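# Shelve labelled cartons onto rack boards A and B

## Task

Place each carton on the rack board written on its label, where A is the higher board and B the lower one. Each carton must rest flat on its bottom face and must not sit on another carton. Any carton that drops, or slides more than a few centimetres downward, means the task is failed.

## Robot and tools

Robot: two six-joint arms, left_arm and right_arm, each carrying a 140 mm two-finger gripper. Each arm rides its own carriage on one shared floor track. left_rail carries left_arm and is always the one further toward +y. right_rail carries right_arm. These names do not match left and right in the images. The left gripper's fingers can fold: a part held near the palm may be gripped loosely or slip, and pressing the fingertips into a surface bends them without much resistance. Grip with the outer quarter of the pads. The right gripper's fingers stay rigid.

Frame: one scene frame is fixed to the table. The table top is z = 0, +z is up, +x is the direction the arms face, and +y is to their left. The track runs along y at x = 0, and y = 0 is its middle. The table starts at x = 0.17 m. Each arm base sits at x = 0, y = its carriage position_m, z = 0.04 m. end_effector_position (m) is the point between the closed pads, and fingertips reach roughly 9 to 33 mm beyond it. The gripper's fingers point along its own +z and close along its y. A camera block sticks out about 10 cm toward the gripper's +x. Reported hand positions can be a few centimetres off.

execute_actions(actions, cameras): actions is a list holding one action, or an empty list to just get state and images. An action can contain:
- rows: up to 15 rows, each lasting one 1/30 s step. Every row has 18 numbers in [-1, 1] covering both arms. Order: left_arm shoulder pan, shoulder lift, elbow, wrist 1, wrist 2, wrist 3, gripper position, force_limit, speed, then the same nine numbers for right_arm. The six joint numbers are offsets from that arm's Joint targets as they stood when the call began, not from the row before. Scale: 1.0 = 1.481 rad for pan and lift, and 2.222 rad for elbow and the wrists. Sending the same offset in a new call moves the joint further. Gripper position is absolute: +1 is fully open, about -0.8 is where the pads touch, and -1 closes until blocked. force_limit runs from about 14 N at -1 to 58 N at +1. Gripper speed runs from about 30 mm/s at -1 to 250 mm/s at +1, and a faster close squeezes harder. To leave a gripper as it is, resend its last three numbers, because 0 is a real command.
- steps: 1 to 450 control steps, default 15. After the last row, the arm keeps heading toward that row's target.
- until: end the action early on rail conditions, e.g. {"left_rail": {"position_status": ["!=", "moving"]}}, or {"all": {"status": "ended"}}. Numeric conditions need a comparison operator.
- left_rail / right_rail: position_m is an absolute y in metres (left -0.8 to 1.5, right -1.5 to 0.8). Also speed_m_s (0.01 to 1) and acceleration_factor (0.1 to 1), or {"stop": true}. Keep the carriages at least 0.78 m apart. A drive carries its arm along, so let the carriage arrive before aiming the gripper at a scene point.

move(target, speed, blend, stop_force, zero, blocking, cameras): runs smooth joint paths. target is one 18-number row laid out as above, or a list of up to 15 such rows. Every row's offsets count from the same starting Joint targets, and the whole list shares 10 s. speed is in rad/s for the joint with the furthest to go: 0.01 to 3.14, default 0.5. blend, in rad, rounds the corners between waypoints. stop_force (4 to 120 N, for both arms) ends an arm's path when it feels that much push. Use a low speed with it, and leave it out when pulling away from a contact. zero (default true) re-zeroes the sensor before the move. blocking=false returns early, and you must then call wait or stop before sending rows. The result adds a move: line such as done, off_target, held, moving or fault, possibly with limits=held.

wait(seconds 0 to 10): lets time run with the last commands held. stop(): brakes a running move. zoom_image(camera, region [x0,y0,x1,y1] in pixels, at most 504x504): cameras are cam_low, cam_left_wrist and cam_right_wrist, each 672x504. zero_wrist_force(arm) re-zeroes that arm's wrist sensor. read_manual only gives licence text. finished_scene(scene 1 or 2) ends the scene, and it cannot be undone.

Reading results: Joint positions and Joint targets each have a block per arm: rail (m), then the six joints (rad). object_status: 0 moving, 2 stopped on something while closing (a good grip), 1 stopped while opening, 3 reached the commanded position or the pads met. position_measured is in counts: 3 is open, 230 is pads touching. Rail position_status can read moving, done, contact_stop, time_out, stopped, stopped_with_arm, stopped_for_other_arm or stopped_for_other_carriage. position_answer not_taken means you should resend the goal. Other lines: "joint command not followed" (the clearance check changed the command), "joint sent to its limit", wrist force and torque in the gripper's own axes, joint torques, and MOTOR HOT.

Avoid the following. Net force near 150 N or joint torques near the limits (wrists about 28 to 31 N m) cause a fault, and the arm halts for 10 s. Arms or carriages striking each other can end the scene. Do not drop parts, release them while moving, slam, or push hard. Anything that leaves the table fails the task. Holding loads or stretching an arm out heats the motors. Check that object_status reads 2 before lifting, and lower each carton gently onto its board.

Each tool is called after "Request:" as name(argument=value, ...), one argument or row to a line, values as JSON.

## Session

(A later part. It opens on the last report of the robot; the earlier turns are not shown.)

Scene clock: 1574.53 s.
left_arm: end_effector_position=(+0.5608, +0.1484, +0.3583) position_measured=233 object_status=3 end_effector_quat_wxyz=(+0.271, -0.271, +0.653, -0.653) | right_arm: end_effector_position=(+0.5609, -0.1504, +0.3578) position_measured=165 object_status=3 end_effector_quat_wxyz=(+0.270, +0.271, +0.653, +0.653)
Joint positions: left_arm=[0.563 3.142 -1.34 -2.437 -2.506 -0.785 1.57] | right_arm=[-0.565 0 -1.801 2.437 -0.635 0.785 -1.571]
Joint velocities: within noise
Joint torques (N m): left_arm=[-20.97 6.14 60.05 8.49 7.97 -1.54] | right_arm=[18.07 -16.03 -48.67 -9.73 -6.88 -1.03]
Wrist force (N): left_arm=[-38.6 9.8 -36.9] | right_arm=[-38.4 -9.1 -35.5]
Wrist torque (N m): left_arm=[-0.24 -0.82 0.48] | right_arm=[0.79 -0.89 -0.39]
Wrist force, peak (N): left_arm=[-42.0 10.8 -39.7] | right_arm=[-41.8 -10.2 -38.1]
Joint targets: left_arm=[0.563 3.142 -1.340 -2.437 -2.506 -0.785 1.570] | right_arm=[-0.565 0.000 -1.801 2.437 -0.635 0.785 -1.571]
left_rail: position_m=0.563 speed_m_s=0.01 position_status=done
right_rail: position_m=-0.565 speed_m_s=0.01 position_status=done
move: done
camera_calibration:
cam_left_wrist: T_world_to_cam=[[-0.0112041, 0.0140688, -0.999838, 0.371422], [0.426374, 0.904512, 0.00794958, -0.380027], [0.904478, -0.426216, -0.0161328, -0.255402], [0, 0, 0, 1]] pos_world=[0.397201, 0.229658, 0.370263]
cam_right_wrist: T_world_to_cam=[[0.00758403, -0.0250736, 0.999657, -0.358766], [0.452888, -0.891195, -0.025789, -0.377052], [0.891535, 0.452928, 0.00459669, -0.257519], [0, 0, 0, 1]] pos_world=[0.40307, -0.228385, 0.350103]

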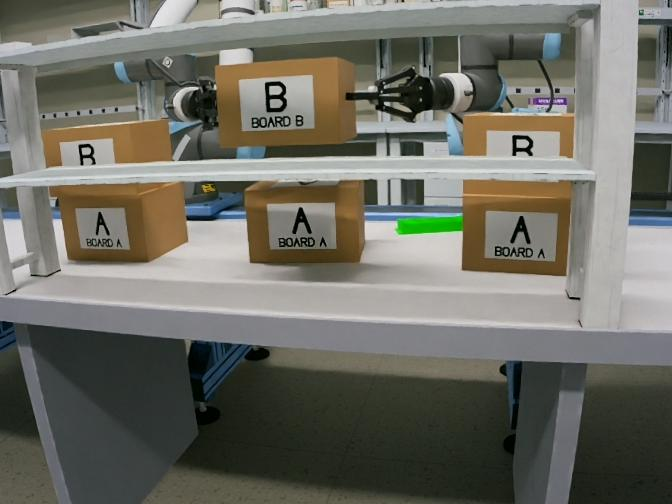

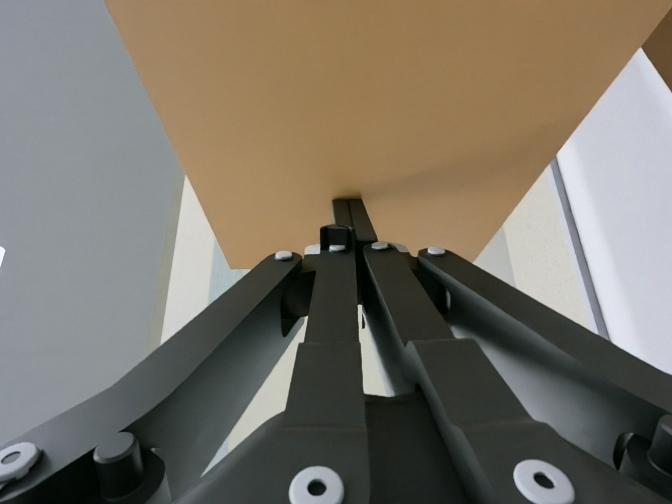

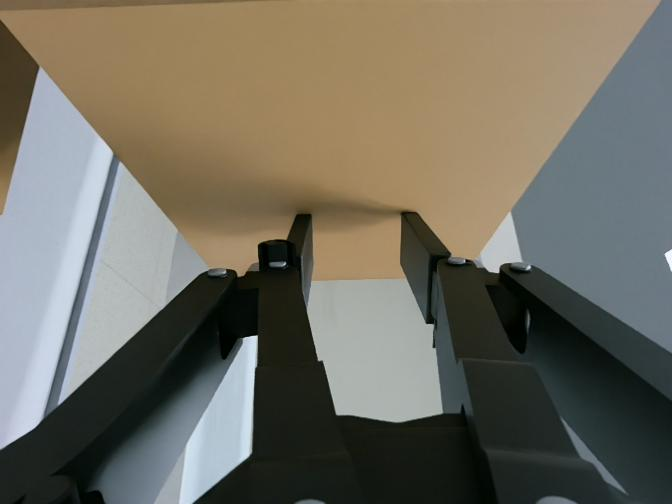

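Request:
execute_actions(
  actions=[],
  cameras=["cam_low"],
)

Scene clock: 1647.03 s.
left_arm: end_effector_position=(+0.5609, +0.1484, +0.3583) position_measured=233 object_status=3 end_effector_quat_wxyz=(+0.271, -0.271, +0.653, -0.653) | right_arm: end_effector_position=(+0.5610, -0.1504, +0.3578) position_measured=165 object_status=3 end_effector_quat_wxyz=(+0.270, +0.271, +0.653, +0.653)
Joint positions: left_arm=[0.563 3.142 -1.34 -2.437 -2.506 -0.785 1.57] | right_arm=[-0.565 0 -1.801 2.437 -0.635 0.785 -1.571]
Joint velocities: within noise
Joint torques (N m): left_arm=[-32.09 3.04 54.95 6.91 7.58 -1.54] | right_arm=[19.53 -13.92 -44.48 -8.51 -6.88 -1.42]
Wrist force (N): left_arm=[-38.8 10.6 -36.7] | right_arm=[-38.7 -10.0 -35.7]
Wrist torque (N m): left_arm=[-0.23 -0.82 0.48] | right_arm=[0.76 -0.89 -0.39]
Wrist force, peak (N): left_arm=[-39.1 9.6 -37.2] | right_arm=[-38.7 -10.0 -35.7]
Joint targets: left_arm=[0.563 3.142 -1.340 -2.437 -2.506 -0.785 1.570] | right_arm=[-0.565 0.000 -1.801 2.437 -0.635 0.785 -1.571]
Tool commands: left_gripper/position=-1.0 left_gripper/force_limit=+1.0 left_gripper/speed=+0.0 right_gripper/position=-0.286 right_gripper/force_limit=+1.0 right_gripper/speed=+0.0
left_rail: position_m=0.563 speed_m_s=0.01 position_status=done
right_rail: position_m=-0.565 speed_m_s=0.01 position_status=done
Images, in order (width x height): cam_low 672x504.

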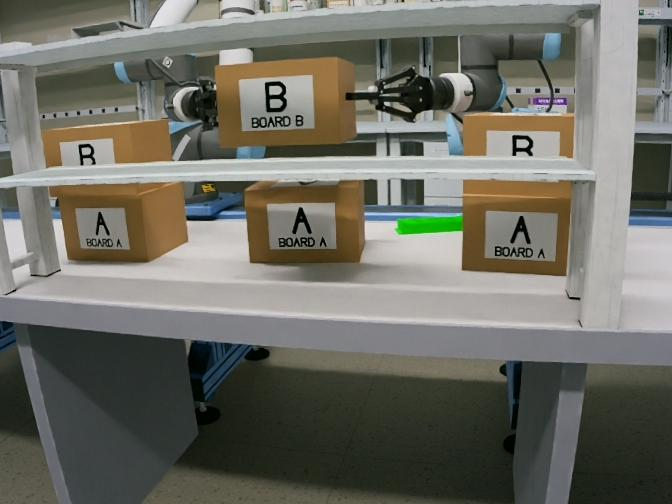

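Request:
move(
  target=[
    [0, -0.101422, 0.053522, 0.014077, 0, 0, -1, 1, 0, 0, 0.101422, -0.053522, -0.014077, 0, 0, -0.286, 1, 0],
    [0, -0.190649, 0.111851, 0.015220, 0, 0, -1, 1, 0, 0, 0.190649, -0.111851, -0.015220, 0, 0, -0.286, 1, 0],
    [0, -0.267720, 0.170810, 0.007629, 0, 0, -1, 1, 0, 0, 0.267720, -0.170810, -0.007629, 0, 0, -0.286, 1, 0],
  ],
  speed=0.12,
  blend=0.005,
  cameras=["cam_low", "cam_left_wrist", "cam_right_wrist"],
)

Scene clock: 1668.63 s.
left_arm: end_effector_position=(+0.7253, +0.1485, +0.3585) position_measured=233 object_status=3 end_effector_quat_wxyz=(+0.271, -0.271, +0.653, -0.653) | right_arm: end_effector_position=(+0.7094, -0.1516, +0.3589) position_measured=165 object_status=3 end_effector_quat_wxyz=(+0.270, +0.274, +0.653, +0.652)
Joint positions: left_arm=[0.563 3.142 -1.629 -2.181 -2.473 -0.785 1.57] | right_arm=[-0.565 0 -1.541 2.206 -0.659 0.79 -1.571]
Joint velocities: within noise
Joint torques (N m): left_arm=[-15.79 16.5 26.52 9.06 15.18 -1.55] | right_arm=[-1.35 -34.68 -36.63 -4.75 -1.34 0.27]
Wrist force (N): left_arm=[-27.4 10.1 -22.4] | right_arm=[-23.1 -8.9 -25.0]
Wrist torque (N m): left_arm=[-0.24 -0.53 0.47] | right_arm=[0.85 -0.71 -0.38]
Wrist force, peak (N): left_arm=[-41.7 10.9 -38.7] | right_arm=[-36.5 -9.8 -39.5]
Joint targets: left_arm=[0.563 3.142 -1.629 -2.181 -2.473 -0.785 1.570] | right_arm=[-0.565 0.000 -1.541 2.206 -0.659 0.790 -1.571]
Tool commands: left_gripper/position=-1.0 left_gripper/force_limit=+1.0 left_gripper/speed=+0.0 right_gripper/position=-0.286275 right_gripper/force_limit=+1.0 right_gripper/speed=+0.003922
FORCE FAULT: contact force on the right arm reached its limit, and that arm stopped for 10 seconds. The contact can be on any part of that arm, not only on its tool. That arm's remaining commands of this call were not run. That arm's target is now where it stood when the stop ended, not its last command. That arm accepts commands again.
left_rail: position_m=0.563 speed_m_s=0.01 position_status=done
right_rail: position_m=-0.565 speed_m_s=0.01 position_status=done
move: fault (right_arm), off_target (left_arm; braked at the fault stop of right_arm); path passed 2 of 3 targets; left_arm: the elbow is farthest, 0.123 rad from its target; right_arm: the elbow is farthest, 0.149 rad from its target
camera_calibration:
cam_left_wrist: T_world_to_cam=[[-0.011246, 0.0139781, -0.999839, 0.373608], [0.426372, 0.904514, 0.00784966, -0.450221], [0.904478, -0.426215, -0.016132, -0.404142], [0, 0, 0, 1]] pos_world=[0.561701, 0.229758, 0.370562]
cam_right_wrist: T_world_to_cam=[[0.0132696, -0.0250727, 0.999598, -0.364885], [0.448242, -0.893462, -0.0283609, -0.441515], [0.893814, 0.448438, -0.000617262, -0.389835], [0, 0, 0, 1]] pos_world=[0.551187, -0.228808, 0.351976]

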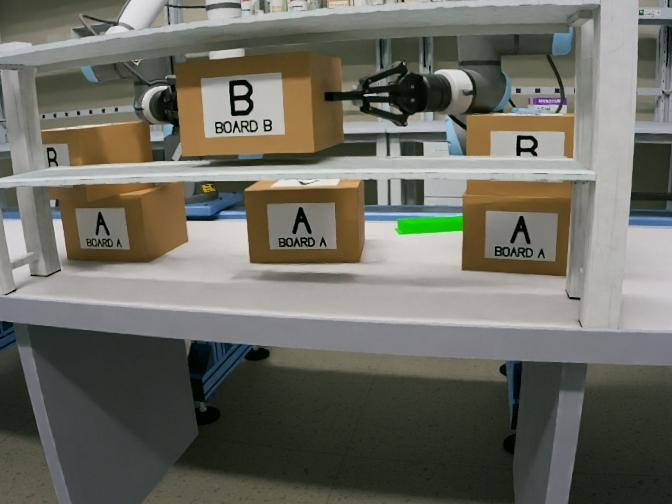

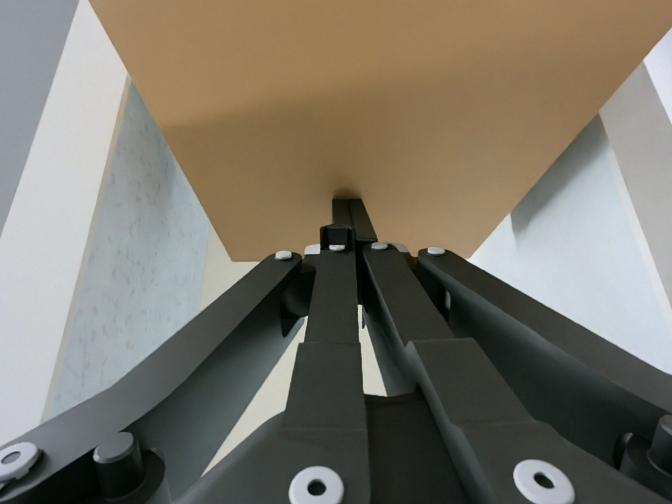

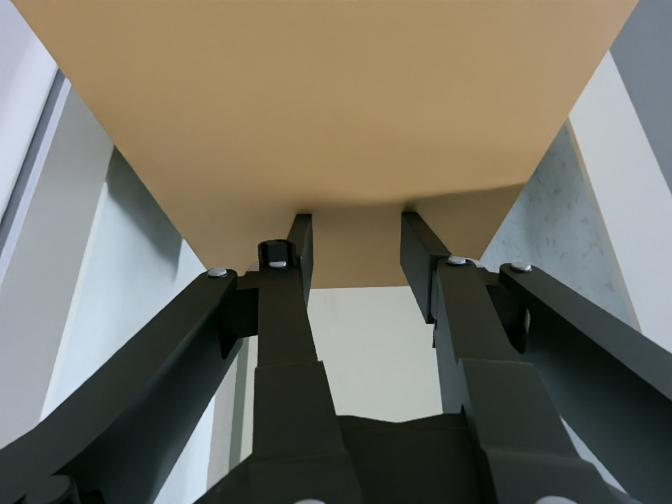

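Request:
zoom_image(
  camera="cam_low",
  region=[0, 60, 250, 280],
)

Request:
zoom_image(
  camera="cam_low",
  region=[400, 20, 672, 300],
)

Scaled by 2.016.

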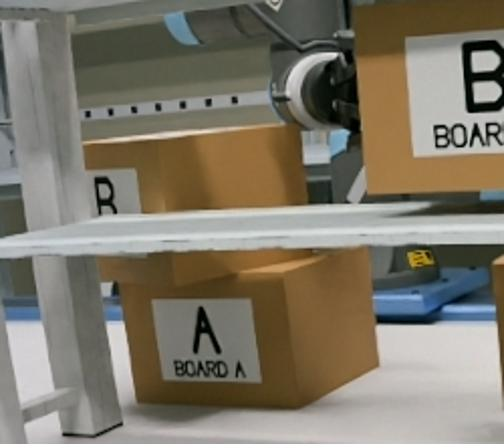

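Scaled by 1.800.

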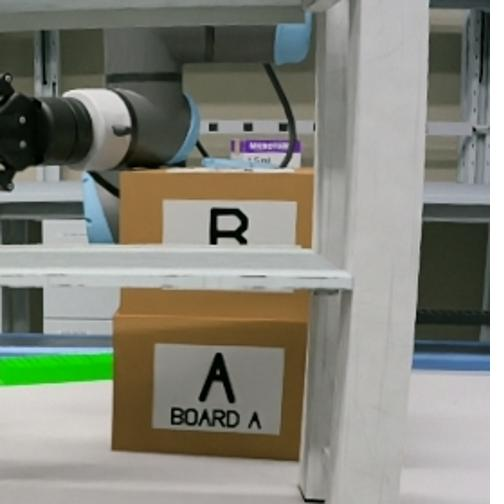

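Request:
zoom_image(
  camera="cam_low",
  region=[30, 100, 180, 212],
)

Request:
zoom_image(
  camera="cam_low",
  region=[440, 80, 590, 192],
)

Scaled by 3.360.

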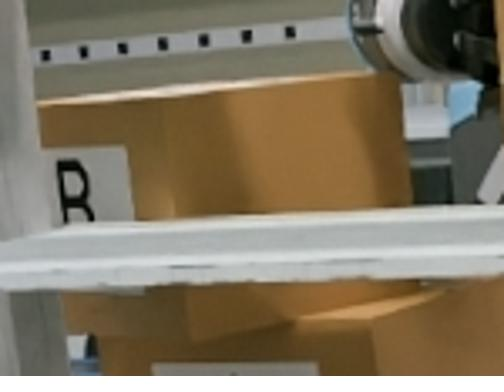

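Scaled by 3.360.

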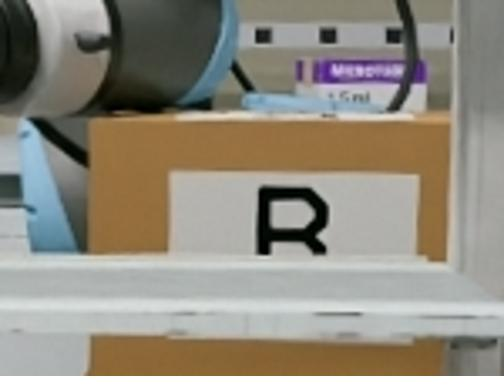

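Request:
zoom_image(
  camera="cam_low",
  region=[450, 95, 530, 155],
)

Request:
zoom_image(
  camera="cam_low",
  region=[450, 150, 600, 280],
)

Scaled by 6.300.

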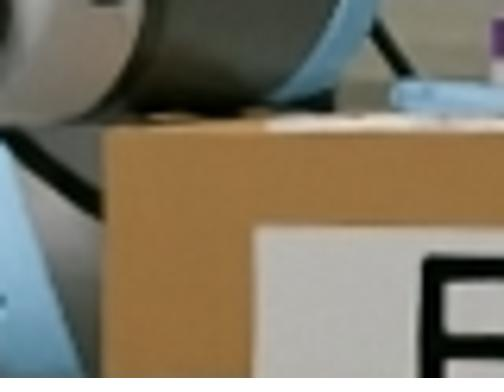

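Scaled by 3.360.

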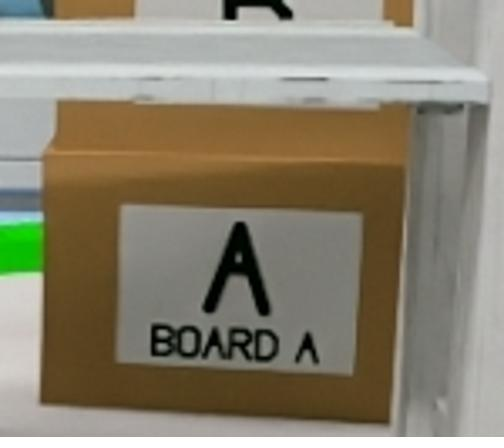

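Request:
move(
  target=[0, 0.140346, -0.088042, -0.005584, 0, 0, -1, 1, 0, 0, -0.142317, 0.087750, 0.004407, -0.002250, 0, -0.286, 1, 0],
  speed=0.12,
  cameras=["cam_low", "cam_left_wrist", "cam_right_wrist"],
)

Scene clock: 2139.07 s.
left_arm: end_effector_position=(+0.6027, +0.1485, +0.3582) position_measured=233 object_status=3 end_effector_quat_wxyz=(+0.271, -0.271, +0.653, -0.653) | right_arm: end_effector_position=(+0.5861, -0.1504, +0.3578) position_measured=165 object_status=3 end_effector_quat_wxyz=(+0.270, +0.271, +0.653, +0.653)
Joint positions: left_arm=[0.563 3.142 -1.421 -2.376 -2.486 -0.785 1.57] | right_arm=[-0.565 0 -1.751 2.401 -0.649 0.785 -1.571]
Joint velocities: within noise
Joint torques (N m): left_arm=[-18.81 53.25 36.12 0.61 7.31 -1.4] | right_arm=[38.32 -43.9 -33.92 -0.99 -17.77 0.48]
Wrist force (N): left_arm=[-37.0 9.7 -30.6] | right_arm=[-31.6 -8.9 -34.5]
Wrist torque (N m): left_arm=[-0.27 -0.82 0.48] | right_arm=[0.78 -0.83 -0.33]
Wrist force, peak (N): left_arm=[-37.1 10.4 -30.8] | right_arm=[-31.8 -9.3 -34.5]
Joint targets: left_arm=[0.563 3.142 -1.421 -2.376 -2.486 -0.785 1.570] | right_arm=[-0.565 0.000 -1.751 2.401 -0.649 0.785 -1.571]
left_rail: position_m=0.563 speed_m_s=0.01 position_status=done
right_rail: position_m=-0.565 speed_m_s=0.01 position_status=done
move: done
camera_calibration:
cam_left_wrist: T_world_to_cam=[[-0.0114275, 0.0140619, -0.999836, 0.37199], [0.426373, 0.904513, 0.00784807, -0.397855], [0.904475, -0.426214, -0.0163319, -0.293226], [0, 0, 0, 1]] pos_world=[0.439101, 0.229658, 0.370262]
cam_right_wrist: T_world_to_cam=[[0.00735831, -0.0250763, 0.999658, -0.358763], [0.452815, -0.891235, -0.0256896, -0.38848], [0.891574, 0.452849, 0.00479694, -0.28009], [0, 0, 0, 1]] pos_world=[0.42827, -0.228385, 0.350004]

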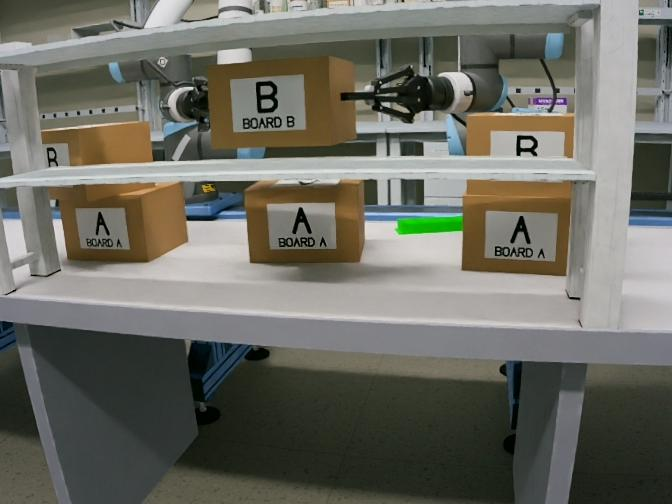

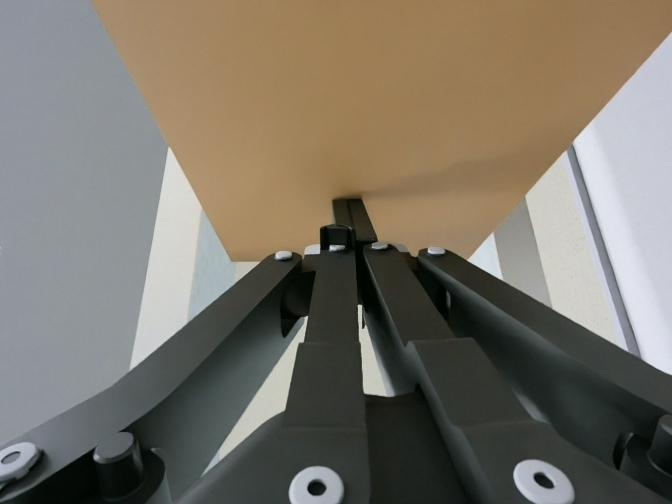

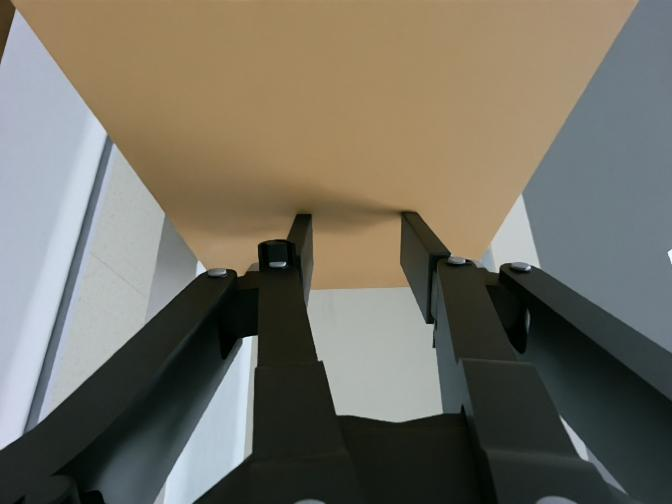

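Request:
move(
  target=[-0.045523, 0.013241, -0.006928, -0.001897, -0.069615, 0, -1, 1, 0, 0.047772, -0.012844, 0.006378, 0.002183, 0.071113, 0, -0.286, 1, 0],
  speed=0.08,
  cameras=["cam_low"],
)

Scene clock: 2221.87 s.
left_arm: end_effector_position=(+0.5997, +0.1471, +0.3582) position_measured=233 object_status=3 end_effector_quat_wxyz=(+0.299, -0.299, +0.641, -0.641) | right_arm: end_effector_position=(+0.5831, -0.1490, +0.3578) position_measured=165 object_status=3 end_effector_quat_wxyz=(+0.299, +0.299, +0.641, +0.641)
Joint positions: left_arm=[0.563 3.075 -1.401 -2.392 -2.49 -0.939 1.57] | right_arm=[-0.565 0.07 -1.77 2.415 -0.644 0.943 -1.571]
Joint velocities: within noise
Joint torques (N m): left_arm=[-40.21 53.04 37.59 1.55 5.15 -1.57] | right_arm=[32.28 -41.5 -37.26 -1.56 -3.47 0.34]
Wrist force (N): left_arm=[-33.8 10.7 -23.7] | right_arm=[-29.7 -9.8 -26.3]
Wrist torque (N m): left_arm=[-0.26 -0.83 0.47] | right_arm=[0.74 -0.80 -0.27]
Wrist force, peak (N): left_arm=[-43.9 10.3 -33.8] | right_arm=[-38.4 -9.9 -38.2]
Joint targets: left_arm=[0.563 3.075 -1.401 -2.392 -2.490 -0.939 1.570] | right_arm=[-0.565 0.071 -1.770 2.415 -0.644 0.943 -1.571]
left_rail: position_m=0.563 speed_m_s=0.01 position_status=done
right_rail: position_m=-0.565 speed_m_s=0.01 position_status=done
move: done
Images, in order (width x height): cam_low 672x504.

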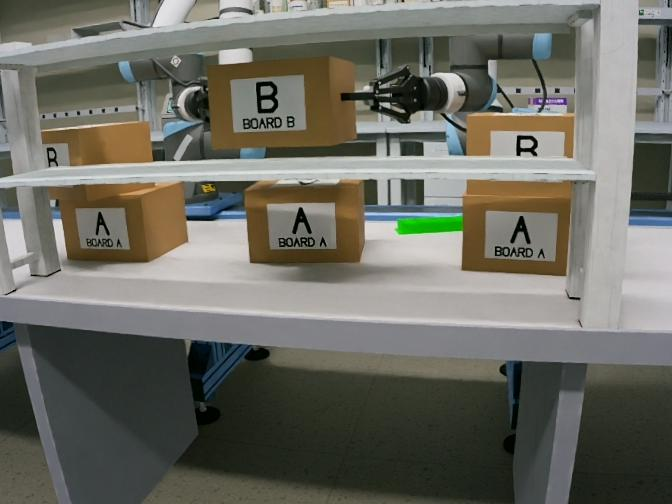

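Request:
move(
  target=[-0.052661, 0.005701, -0.002912, -0.000888, -0.073023, 0, -1, 1, 0, 0.055206, -0.004792, 0.002329, 0.000865, 0.074720, 0, -0.286, 1, 0],
  speed=0.08,
  cameras=["cam_low"],
)

Scene clock: 2257.63 s.
left_arm: end_effector_position=(+0.5964, +0.1446, +0.3582) position_measured=233 object_status=3 end_effector_quat_wxyz=(+0.325, -0.326, +0.628, -0.628) | right_arm: end_effector_position=(+0.5798, -0.1466, +0.3578) position_measured=165 object_status=3 end_effector_quat_wxyz=(+0.325, +0.326, +0.628, +0.628)
Joint positions: left_arm=[0.563 2.997 -1.393 -2.398 -2.492 -1.101 1.57] | right_arm=[-0.565 0.152 -1.778 2.42 -0.642 1.109 -1.571]
Joint velocities: within noise
Joint torques (N m): left_arm=[-46.96 54.95 41.16 1.92 7.41 -1.38] | right_arm=[41.51 -39.31 -40.13 -2.7 -5.28 0.39]
Wrist force (N): left_arm=[-42.7 10.0 -24.7] | right_arm=[-38.0 -9.4 -28.1]
Wrist torque (N m): left_arm=[-0.27 -1.09 0.48] | right_arm=[0.59 -1.03 -0.30]
Wrist force, peak (N): left_arm=[-45.7 9.8 -28.5] | right_arm=[-40.9 -9.9 -32.6]
Joint targets: left_arm=[0.563 2.997 -1.393 -2.398 -2.492 -1.102 1.570] | right_arm=[-0.565 0.152 -1.778 2.420 -0.642 1.109 -1.571]
left_rail: position_m=0.563 speed_m_s=0.01 position_status=done
right_rail: position_m=-0.565 speed_m_s=0.01 position_status=done
move: done
Images, in order (width x height): cam_low 672x504.

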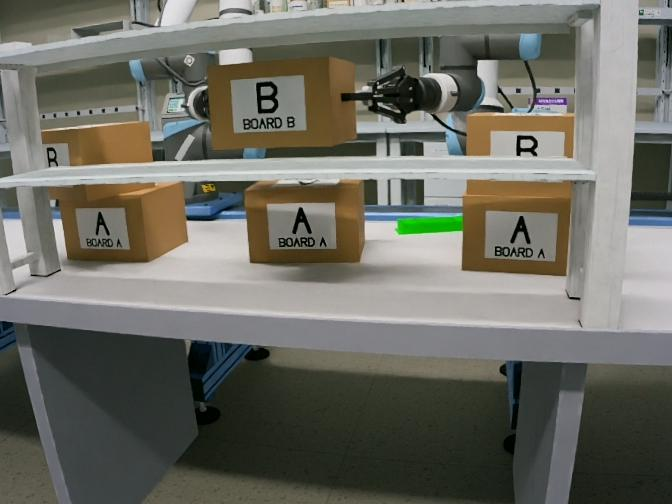

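Request:
move(
  target=[-0.057981, -0.002346, 0.001193, 0.000371, -0.077109, 0, -1, 1, 0, 0.060878, 0.003756, -0.001824, -0.000680, 0.079040, 0, -0.286, 1, 0],
  speed=0.08,
  cameras=["cam_low"],
)

Scene clock: 2266.53 s.
left_arm: end_effector_position=(+0.5937, +0.1422, +0.3583) position_measured=233 object_status=3 end_effector_quat_wxyz=(+0.352, -0.352, +0.613, -0.613) | right_arm: end_effector_position=(+0.5770, -0.1442, +0.3578) position_measured=165 object_status=3 end_effector_quat_wxyz=(+0.352, +0.352, +0.613, +0.613)
Joint positions: left_arm=[0.563 2.911 -1.396 -2.396 -2.491 -1.273 1.57] | right_arm=[-0.565 0.242 -1.772 2.416 -0.644 1.285 -1.571]
Joint velocities: within noise
Joint torques (N m): left_arm=[-47.37 9.13 64.77 11.84 9.31 -1.75] | right_arm=[40.13 -15.87 -57.67 -14.86 -6.45 0.24]
Wrist force (N): left_arm=[-47.9 10.8 -22.0] | right_arm=[-43.6 -9.6 -27.2]
Wrist torque (N m): left_arm=[-0.22 -1.29 0.48] | right_arm=[0.59 -1.16 -0.27]
Wrist force, peak (N): left_arm=[-50.9 10.8 -25.9] | right_arm=[-46.4 -10.3 -30.2]
Joint targets: left_arm=[0.563 2.911 -1.396 -2.396 -2.491 -1.273 1.570] | right_arm=[-0.565 0.242 -1.772 2.416 -0.644 1.285 -1.571]
left_rail: position_m=0.563 speed_m_s=0.01 position_status=done
right_rail: position_m=-0.565 speed_m_s=0.01 position_status=done
move: done
Images, in order (width x height): cam_low 672x504.

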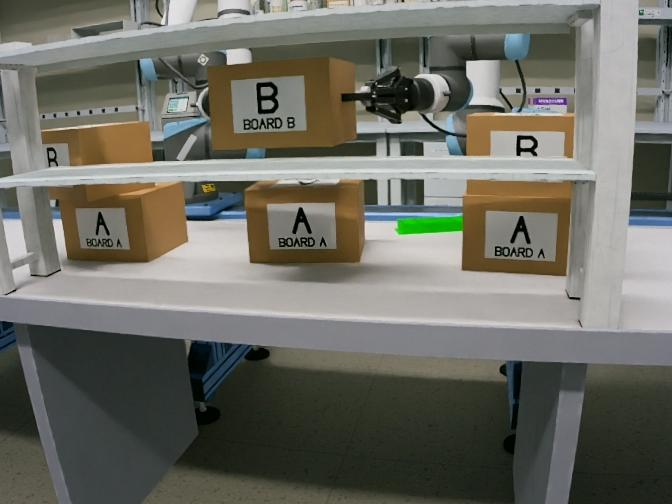

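Request:
move(
  target=[-0.060715, -0.010168, 0.005255, 0.001522, -0.079382, 0, -1, 1, 0, 0.063308, 0.011858, -0.005865, -0.002038, 0.081110, 0, -0.286, 1, 0],
  speed=0.08,
  cameras=["cam_low"],
)

Scene clock: 2286.67 s.
left_arm: end_effector_position=(+0.5913, +0.1399, +0.3583) position_measured=233 object_status=3 end_effector_quat_wxyz=(+0.378, -0.378, +0.597, -0.598) | right_arm: end_effector_position=(+0.5747, -0.1418, +0.3578) position_measured=165 object_status=3 end_effector_quat_wxyz=(+0.378, +0.378, +0.598, +0.597)
Joint positions: left_arm=[0.563 2.821 -1.412 -2.384 -2.488 -1.449 1.57] | right_arm=[-0.565 0.336 -1.754 2.403 -0.648 1.465 -1.571]
Joint velocities: within noise
Joint torques (N m): left_arm=[-49.27 14.18 68.46 13.35 9.18 -0.93] | right_arm=[41.25 -18 -60.29 -15.77 -6.75 0.3]
Wrist force (N): left_arm=[-48.6 11.0 -17.7] | right_arm=[-44.8 -9.9 -22.6]
Wrist torque (N m): left_arm=[-0.22 -1.45 0.49] | right_arm=[0.55 -1.32 -0.24]
Wrist force, peak (N): left_arm=[-52.1 10.8 -21.4] | right_arm=[-47.5 -10.2 -27.4]
Joint targets: left_arm=[0.563 2.821 -1.412 -2.384 -2.488 -1.449 1.570] | right_arm=[-0.565 0.336 -1.754 2.403 -0.648 1.465 -1.571]
left_rail: position_m=0.563 speed_m_s=0.01 position_status=done
right_rail: position_m=-0.565 speed_m_s=0.01 position_status=done
move: done
Images, in order (width x height): cam_low 672x504.

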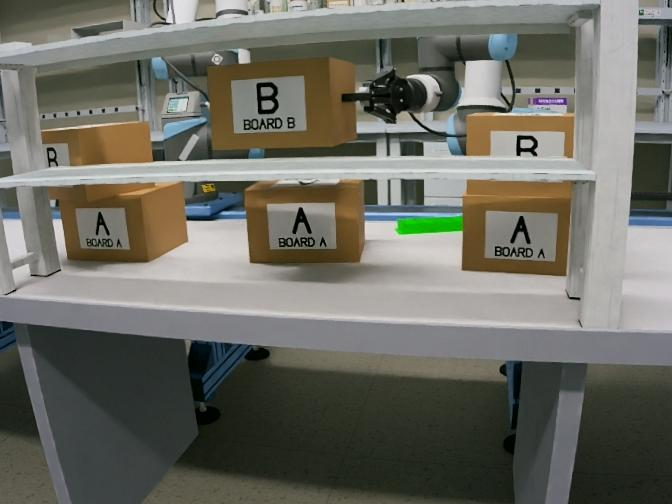

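Request:
move(
  target=[-0.060527, -0.017048, 0.009123, 0.002239, -0.079256, 0, -1, 1, 0, 0.062735, 0.018935, -0.009733, -0.002888, 0.080727, 0, -0.286, 1, 0],
  speed=0.08,
  cameras=["cam_low", "cam_left_wrist", "cam_right_wrist"],
)

Scene clock: 2296.50 s.
left_arm: end_effector_position=(+0.5892, +0.1373, +0.3583) position_measured=233 object_status=3 end_effector_quat_wxyz=(+0.404, -0.404, +0.580, -0.581) | right_arm: end_effector_position=(+0.5725, -0.1393, +0.3577) position_measured=165 object_status=3 end_effector_quat_wxyz=(+0.404, +0.404, +0.581, +0.580)
Joint positions: left_arm=[0.563 2.731 -1.437 -2.364 -2.483 -1.625 1.57] | right_arm=[-0.565 0.429 -1.726 2.382 -0.655 1.644 -1.571]
Joint velocities: within noise
Joint torques (N m): left_arm=[-48.27 15.08 71.07 13.93 9.96 -1.17] | right_arm=[40.04 -19.68 -61.26 -16.65 -7.38 0.16]
Wrist force (N): left_arm=[-50.3 11.3 -13.5] | right_arm=[-47.6 -9.8 -18.9]
Wrist torque (N m): left_arm=[-0.23 -1.61 0.47] | right_arm=[0.55 -1.40 -0.26]
Wrist force, peak (N): left_arm=[-51.6 11.5 -16.1] | right_arm=[-48.3 -9.9 -21.3]
Joint targets: left_arm=[0.563 2.731 -1.437 -2.364 -2.483 -1.625 1.570] | right_arm=[-0.565 0.429 -1.726 2.382 -0.655 1.645 -1.571]
left_rail: position_m=0.563 speed_m_s=0.01 position_status=done
right_rail: position_m=-0.565 speed_m_s=0.01 position_status=done
move: done
camera_calibration:
cam_left_wrist: T_world_to_cam=[[-0.0162479, 0.0078219, -0.999837, 0.375691], [0.0108259, 0.999912, 0.00764656, -0.150206], [0.999809, -0.0106999, -0.0163312, -0.399017], [0, 0, 0, 1]] pos_world=[0.406672, 0.142984, 0.370262]
cam_right_wrist: T_world_to_cam=[[-0.00377434, -0.0254635, 0.999669, -0.351968], [0.0403981, -0.998864, -0.0252905, -0.151404], [0.999177, 0.0402893, 0.00479873, -0.392137], [0, 0, 0, 1]] pos_world=[0.396602, -0.144395, 0.349904]

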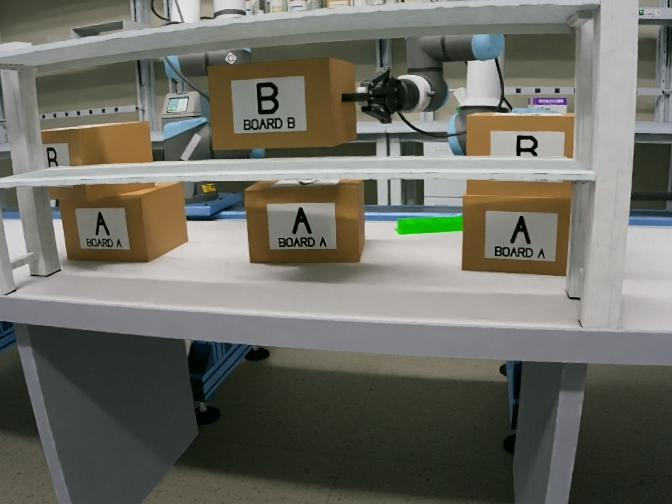

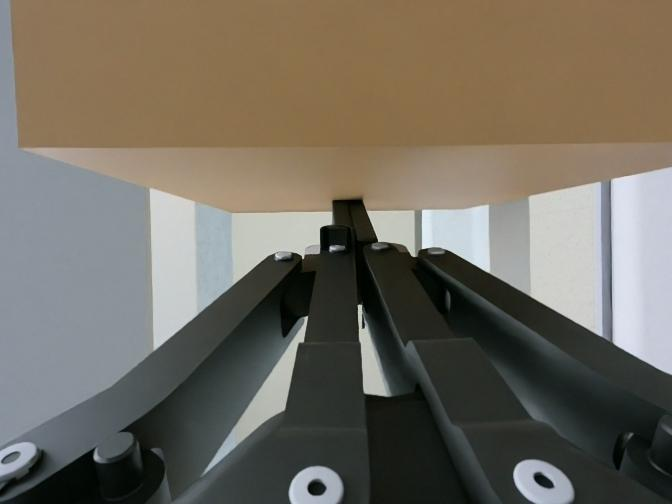

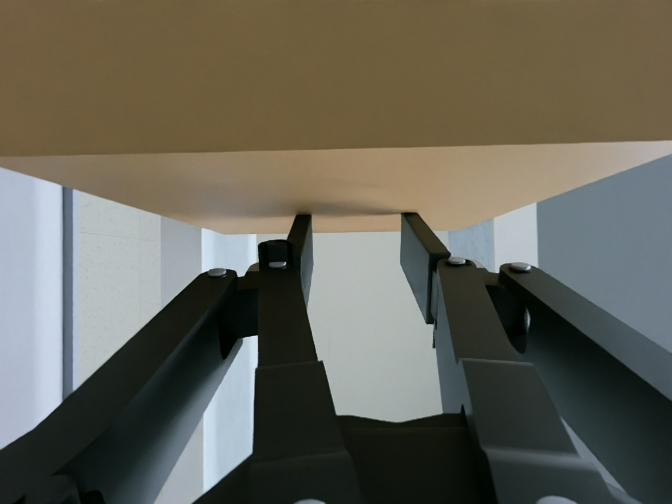

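Request:
move(
  target=[0.043991, -0.063800, 0.037503, 0.005021, 0.029320, 0, -1, 1, 0, -0.047272, 0.063598, -0.036135, -0.006254, -0.031508, 0, -0.286, 1, 0],
  speed=0.08,
  cameras=["cam_low"],
)

Scene clock: 2385.43 s.
left_arm: end_effector_position=(+0.6590, +0.1373, +0.3582) position_measured=233 object_status=3 end_effector_quat_wxyz=(+0.404, -0.404, +0.580, -0.581) | right_arm: end_effector_position=(+0.6424, -0.1393, +0.3577) position_measured=165 object_status=3 end_effector_quat_wxyz=(+0.404, +0.404, +0.581, +0.580)
Joint positions: left_arm=[0.563 2.796 -1.531 -2.28 -2.471 -1.56 1.57] | right_arm=[-0.565 0.359 -1.632 2.301 -0.669 1.575 -1.571]
Joint velocities: within noise
Joint torques (N m): left_arm=[-21.12 24.71 69.02 13.55 26.41 -1.61] | right_arm=[14.47 -29.9 -59.06 -16.38 -25.13 0.19]
Wrist force (N): left_arm=[-49.3 10.6 -13.4] | right_arm=[-46.3 -9.5 -18.1]
Wrist torque (N m): left_arm=[-0.17 -1.49 0.49] | right_arm=[0.44 -1.34 -0.28]
Wrist force, peak (N): left_arm=[-62.4 11.4 -16.9] | right_arm=[-59.2 -9.3 -23.3]
Joint targets: left_arm=[0.563 2.797 -1.531 -2.280 -2.471 -1.560 1.570] | right_arm=[-0.565 0.359 -1.632 2.301 -0.669 1.575 -1.571]
left_rail: position_m=0.563 speed_m_s=0.01 position_status=done
right_rail: position_m=-0.565 speed_m_s=0.01 position_status=done
move: done
Images, in order (width x height): cam_low 672x504.

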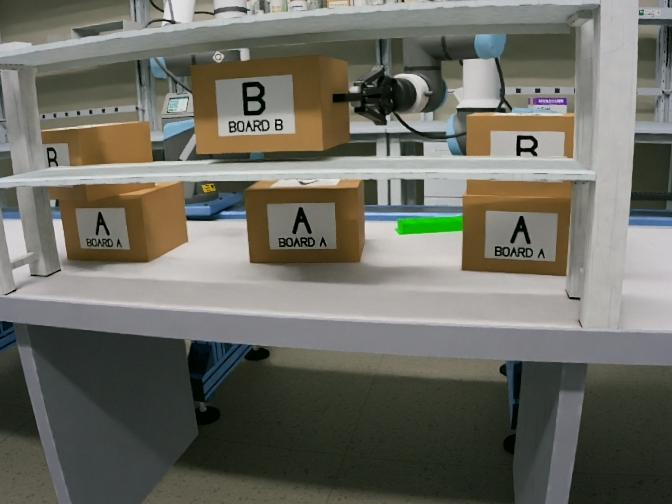

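Request:
move(
  target=[0.032957, -0.063456, 0.042753, -0.000458, 0.021967, 0, -1, 1, 0, -0.035193, 0.063653, -0.041598, -0.000828, -0.023456, 0, -0.286, 1, 0],
  speed=0.08,
  cameras=["cam_low", "cam_left_wrist", "cam_right_wrist"],
)

Scene clock: 2397.57 s.
left_arm: end_effector_position=(+0.7290, +0.1374, +0.3583) position_measured=233 object_status=3 end_effector_quat_wxyz=(+0.404, -0.404, +0.580, -0.581) | right_arm: end_effector_position=(+0.7124, -0.1393, +0.3577) position_measured=165 object_status=3 end_effector_quat_wxyz=(+0.404, +0.404, +0.581, +0.580)
Joint positions: left_arm=[0.563 2.845 -1.625 -2.185 -2.472 -1.512 1.57] | right_arm=[-0.565 0.307 -1.538 2.209 -0.671 1.523 -1.571]
Joint velocities: within noise
Joint torques (N m): left_arm=[-29.6 27.9 67.87 3.48 26.19 -1.71] | right_arm=[18.97 -43.05 -59.14 -15.57 -23.7 0.36]
Wrist force (N): left_arm=[-48.4 11.2 -12.9] | right_arm=[-45.3 -9.8 -18.2]
Wrist torque (N m): left_arm=[-0.23 -1.48 0.49] | right_arm=[0.54 -1.39 -0.26]
Wrist force, peak (N): left_arm=[-59.2 10.4 -16.1] | right_arm=[-55.9 -9.5 -22.2]
Joint targets: left_arm=[0.563 2.845 -1.625 -2.185 -2.472 -1.511 1.570] | right_arm=[-0.565 0.307 -1.538 2.209 -0.671 1.522 -1.571]
left_rail: position_m=0.563 speed_m_s=0.01 position_status=done
right_rail: position_m=-0.565 speed_m_s=0.01 position_status=done
move: done
camera_calibration:
cam_left_wrist: T_world_to_cam=[[-0.0162487, 0.00782029, -0.999837, 0.377962], [0.0107259, 0.999913, 0.00764657, -0.151765], [0.99981, -0.0105999, -0.0163312, -0.538804], [0, 0, 0, 1]] pos_world=[0.546471, 0.143085, 0.370262]
cam_right_wrist: T_world_to_cam=[[-0.00367765, -0.0254587, 0.999669, -0.351491], [0.0402913, -0.998868, -0.02529, -0.156995], [0.999181, 0.0401849, 0.00469925, -0.531804], [0, 0, 0, 1]] pos_world=[0.536402, -0.144395, 0.349904]

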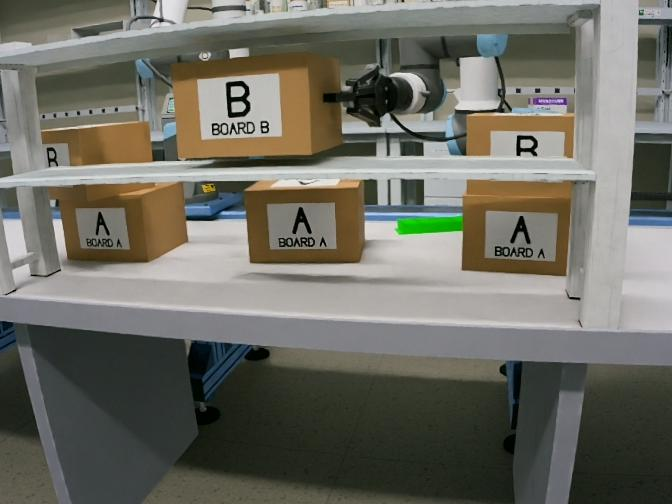

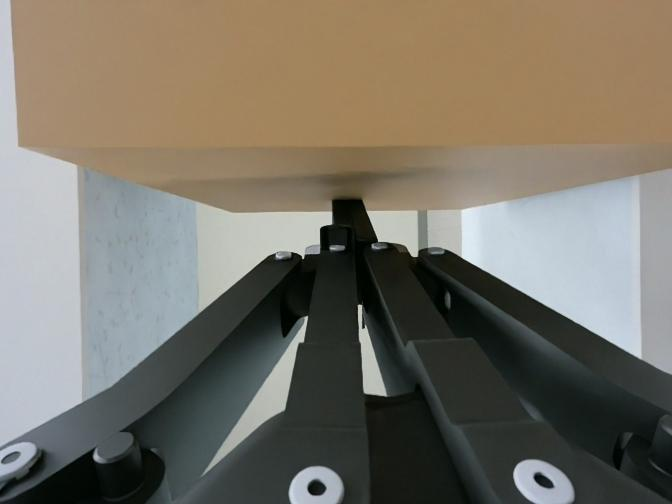

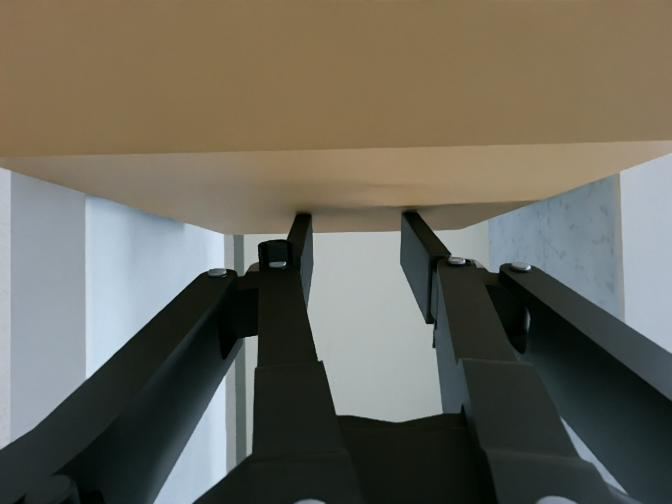

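Request:
move(
  target=[0.023727, -0.058039, 0.043786, -0.005103, 0.015815, 0, -1, 1, 0, -0.025212, 0.058270, -0.042839, 0.004002, -0.016805, 0, -0.286, 1, 0],
  speed=0.08,
  cameras=["cam_low", "cam_left_wrist", "cam_right_wrist"],
)

Scene clock: 2405.20 s.
left_arm: end_effector_position=(+0.7941, +0.1374, +0.3582) position_measured=233 object_status=3 end_effector_quat_wxyz=(+0.404, -0.404, +0.580, -0.581) | right_arm: end_effector_position=(+0.7774, -0.1393, +0.3576) position_measured=165 object_status=3 end_effector_quat_wxyz=(+0.404, +0.404, +0.581, +0.580)
Joint positions: left_arm=[0.563 2.88 -1.711 -2.088 -2.484 -1.476 1.57] | right_arm=[-0.565 0.27 -1.452 2.114 -0.662 1.485 -1.571]
Joint velocities: within noise
Joint torques (N m): left_arm=[-33.39 42.03 65.33 3.34 25.5 -1.29] | right_arm=[18.06 -48.25 -58.41 -3.66 -24.04 0.43]
Wrist force (N): left_arm=[-47.3 10.2 -12.7] | right_arm=[-44.2 -9.8 -17.4]
Wrist torque (N m): left_arm=[-0.19 -1.42 0.48] | right_arm=[0.50 -1.34 -0.28]
Wrist force, peak (N): left_arm=[-54.6 10.3 -15.1] | right_arm=[-51.7 -10.3 -20.4]
Joint targets: left_arm=[0.563 2.880 -1.711 -2.088 -2.484 -1.476 1.570] | right_arm=[-0.565 0.270 -1.452 2.114 -0.662 1.485 -1.571]
left_rail: position_m=0.563 speed_m_s=0.01 position_status=done
right_rail: position_m=-0.565 speed_m_s=0.01 position_status=done
move: done
camera_calibration:
cam_left_wrist: T_world_to_cam=[[-0.0162487, 0.00782029, -0.999837, 0.379017], [0.0107259, 0.999913, 0.00764657, -0.152562], [0.99981, -0.0105999, -0.0163312, -0.603791], [0, 0, 0, 1]] pos_world=[0.611471, 0.143185, 0.370262]
cam_right_wrist: T_world_to_cam=[[-0.00367765, -0.0254587, 0.999669, -0.351255], [0.0402913, -0.998868, -0.02529, -0.159714], [0.999181, 0.0401849, 0.00469925, -0.596747], [0, 0, 0, 1]] pos_world=[0.601402, -0.144495, 0.349904]

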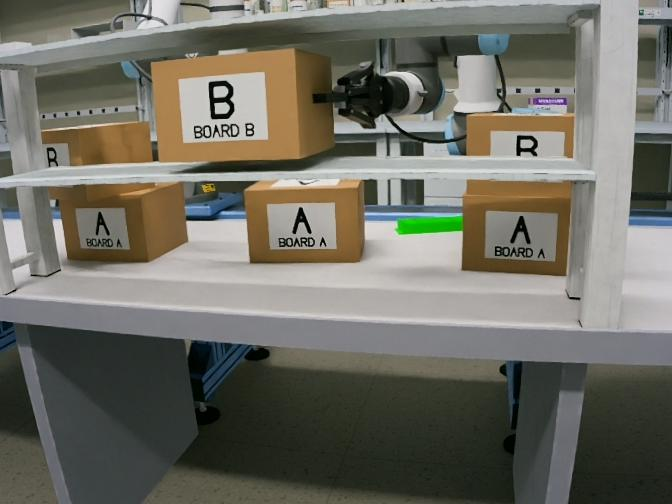

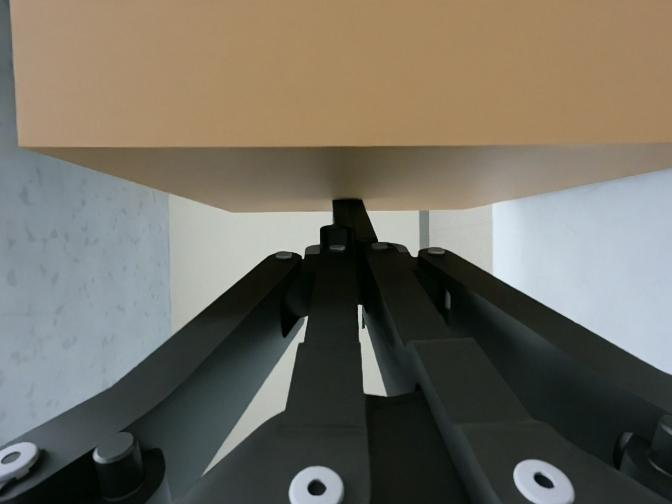

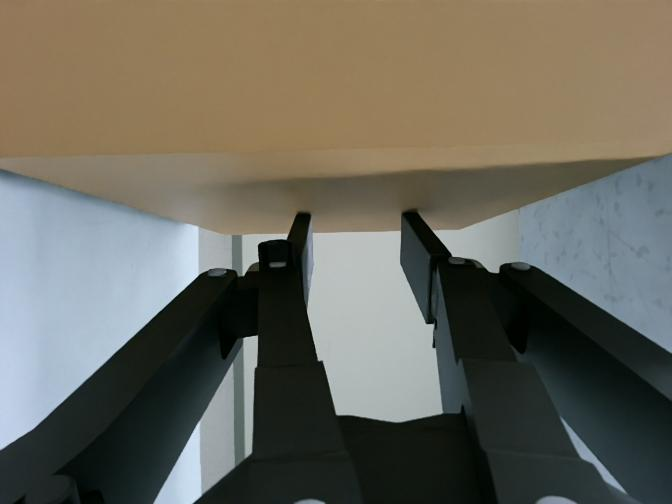

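Request:
move(
  target=[0, -0.019290, -0.008748, 0.021605, 0, 0, -1, 1, 0, 0, 0.019691, 0.008883, -0.022008, 0, 0, -0.286, 1, 0],
  speed=0.02,
  stop_force=8,
  cameras=["cam_low"],
)

Scene clock: 2446.30 s.
left_arm: end_effector_position=(+0.7943, +0.1374, +0.3379) position_measured=233 object_status=3 end_effector_quat_wxyz=(+0.404, -0.404, +0.580, -0.581) | right_arm: end_effector_position=(+0.7777, -0.1393, +0.3375) position_measured=165 object_status=3 end_effector_quat_wxyz=(+0.404, +0.404, +0.581, +0.580)
Joint positions: left_arm=[0.563 2.88 -1.735 -2.104 -2.443 -1.476 1.57] | right_arm=[-0.565 0.27 -1.427 2.13 -0.703 1.485 -1.571]
Joint velocities: within noise
Joint torques (N m): left_arm=[-27.96 82.19 60.49 2.7 23.83 -1.23] | right_arm=[23.35 -68.1 -52.07 -2.72 -22.89 0.16]
Wrist force (N): left_arm=[-48.5 5.3 -14.4] | right_arm=[-45.8 -3.3 -17.6]
Wrist torque (N m): left_arm=[-0.09 -1.42 0.41] | right_arm=[1.15 -1.35 0.03]
Wrist force, peak (N): left_arm=[-48.6 -0.3 -17.4] | right_arm=[-45.8 2.7 -19.9]
Joint targets: left_arm=[0.563 2.880 -1.735 -2.104 -2.443 -1.476 1.570] | right_arm=[-0.565 0.270 -1.427 2.130 -0.703 1.485 -1.571]
left_rail: position_m=0.563 speed_m_s=0.01 position_status=done
right_rail: position_m=-0.565 speed_m_s=0.01 position_status=done
move: contact (left_arm, right_arm)
Images, in order (width x height): cam_low 672x504.

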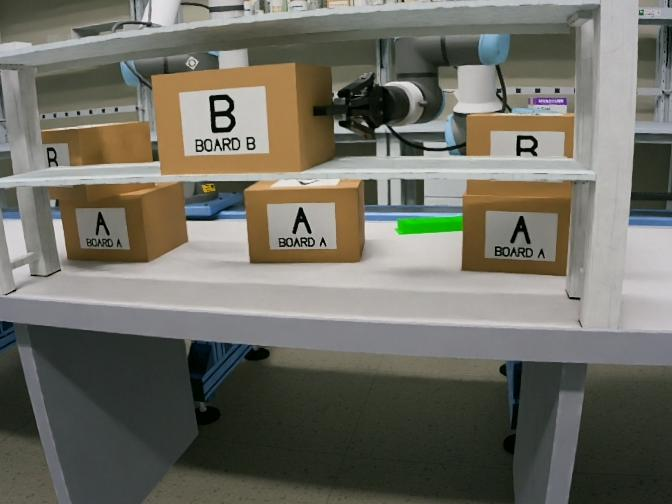

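Request:
zoom_image(
  camera="cam_low",
  region=[130, 120, 370, 200],
)

Scaled by 2.100.

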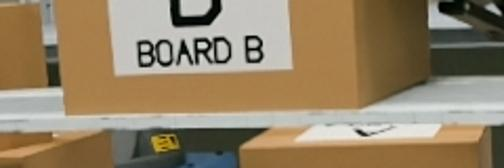

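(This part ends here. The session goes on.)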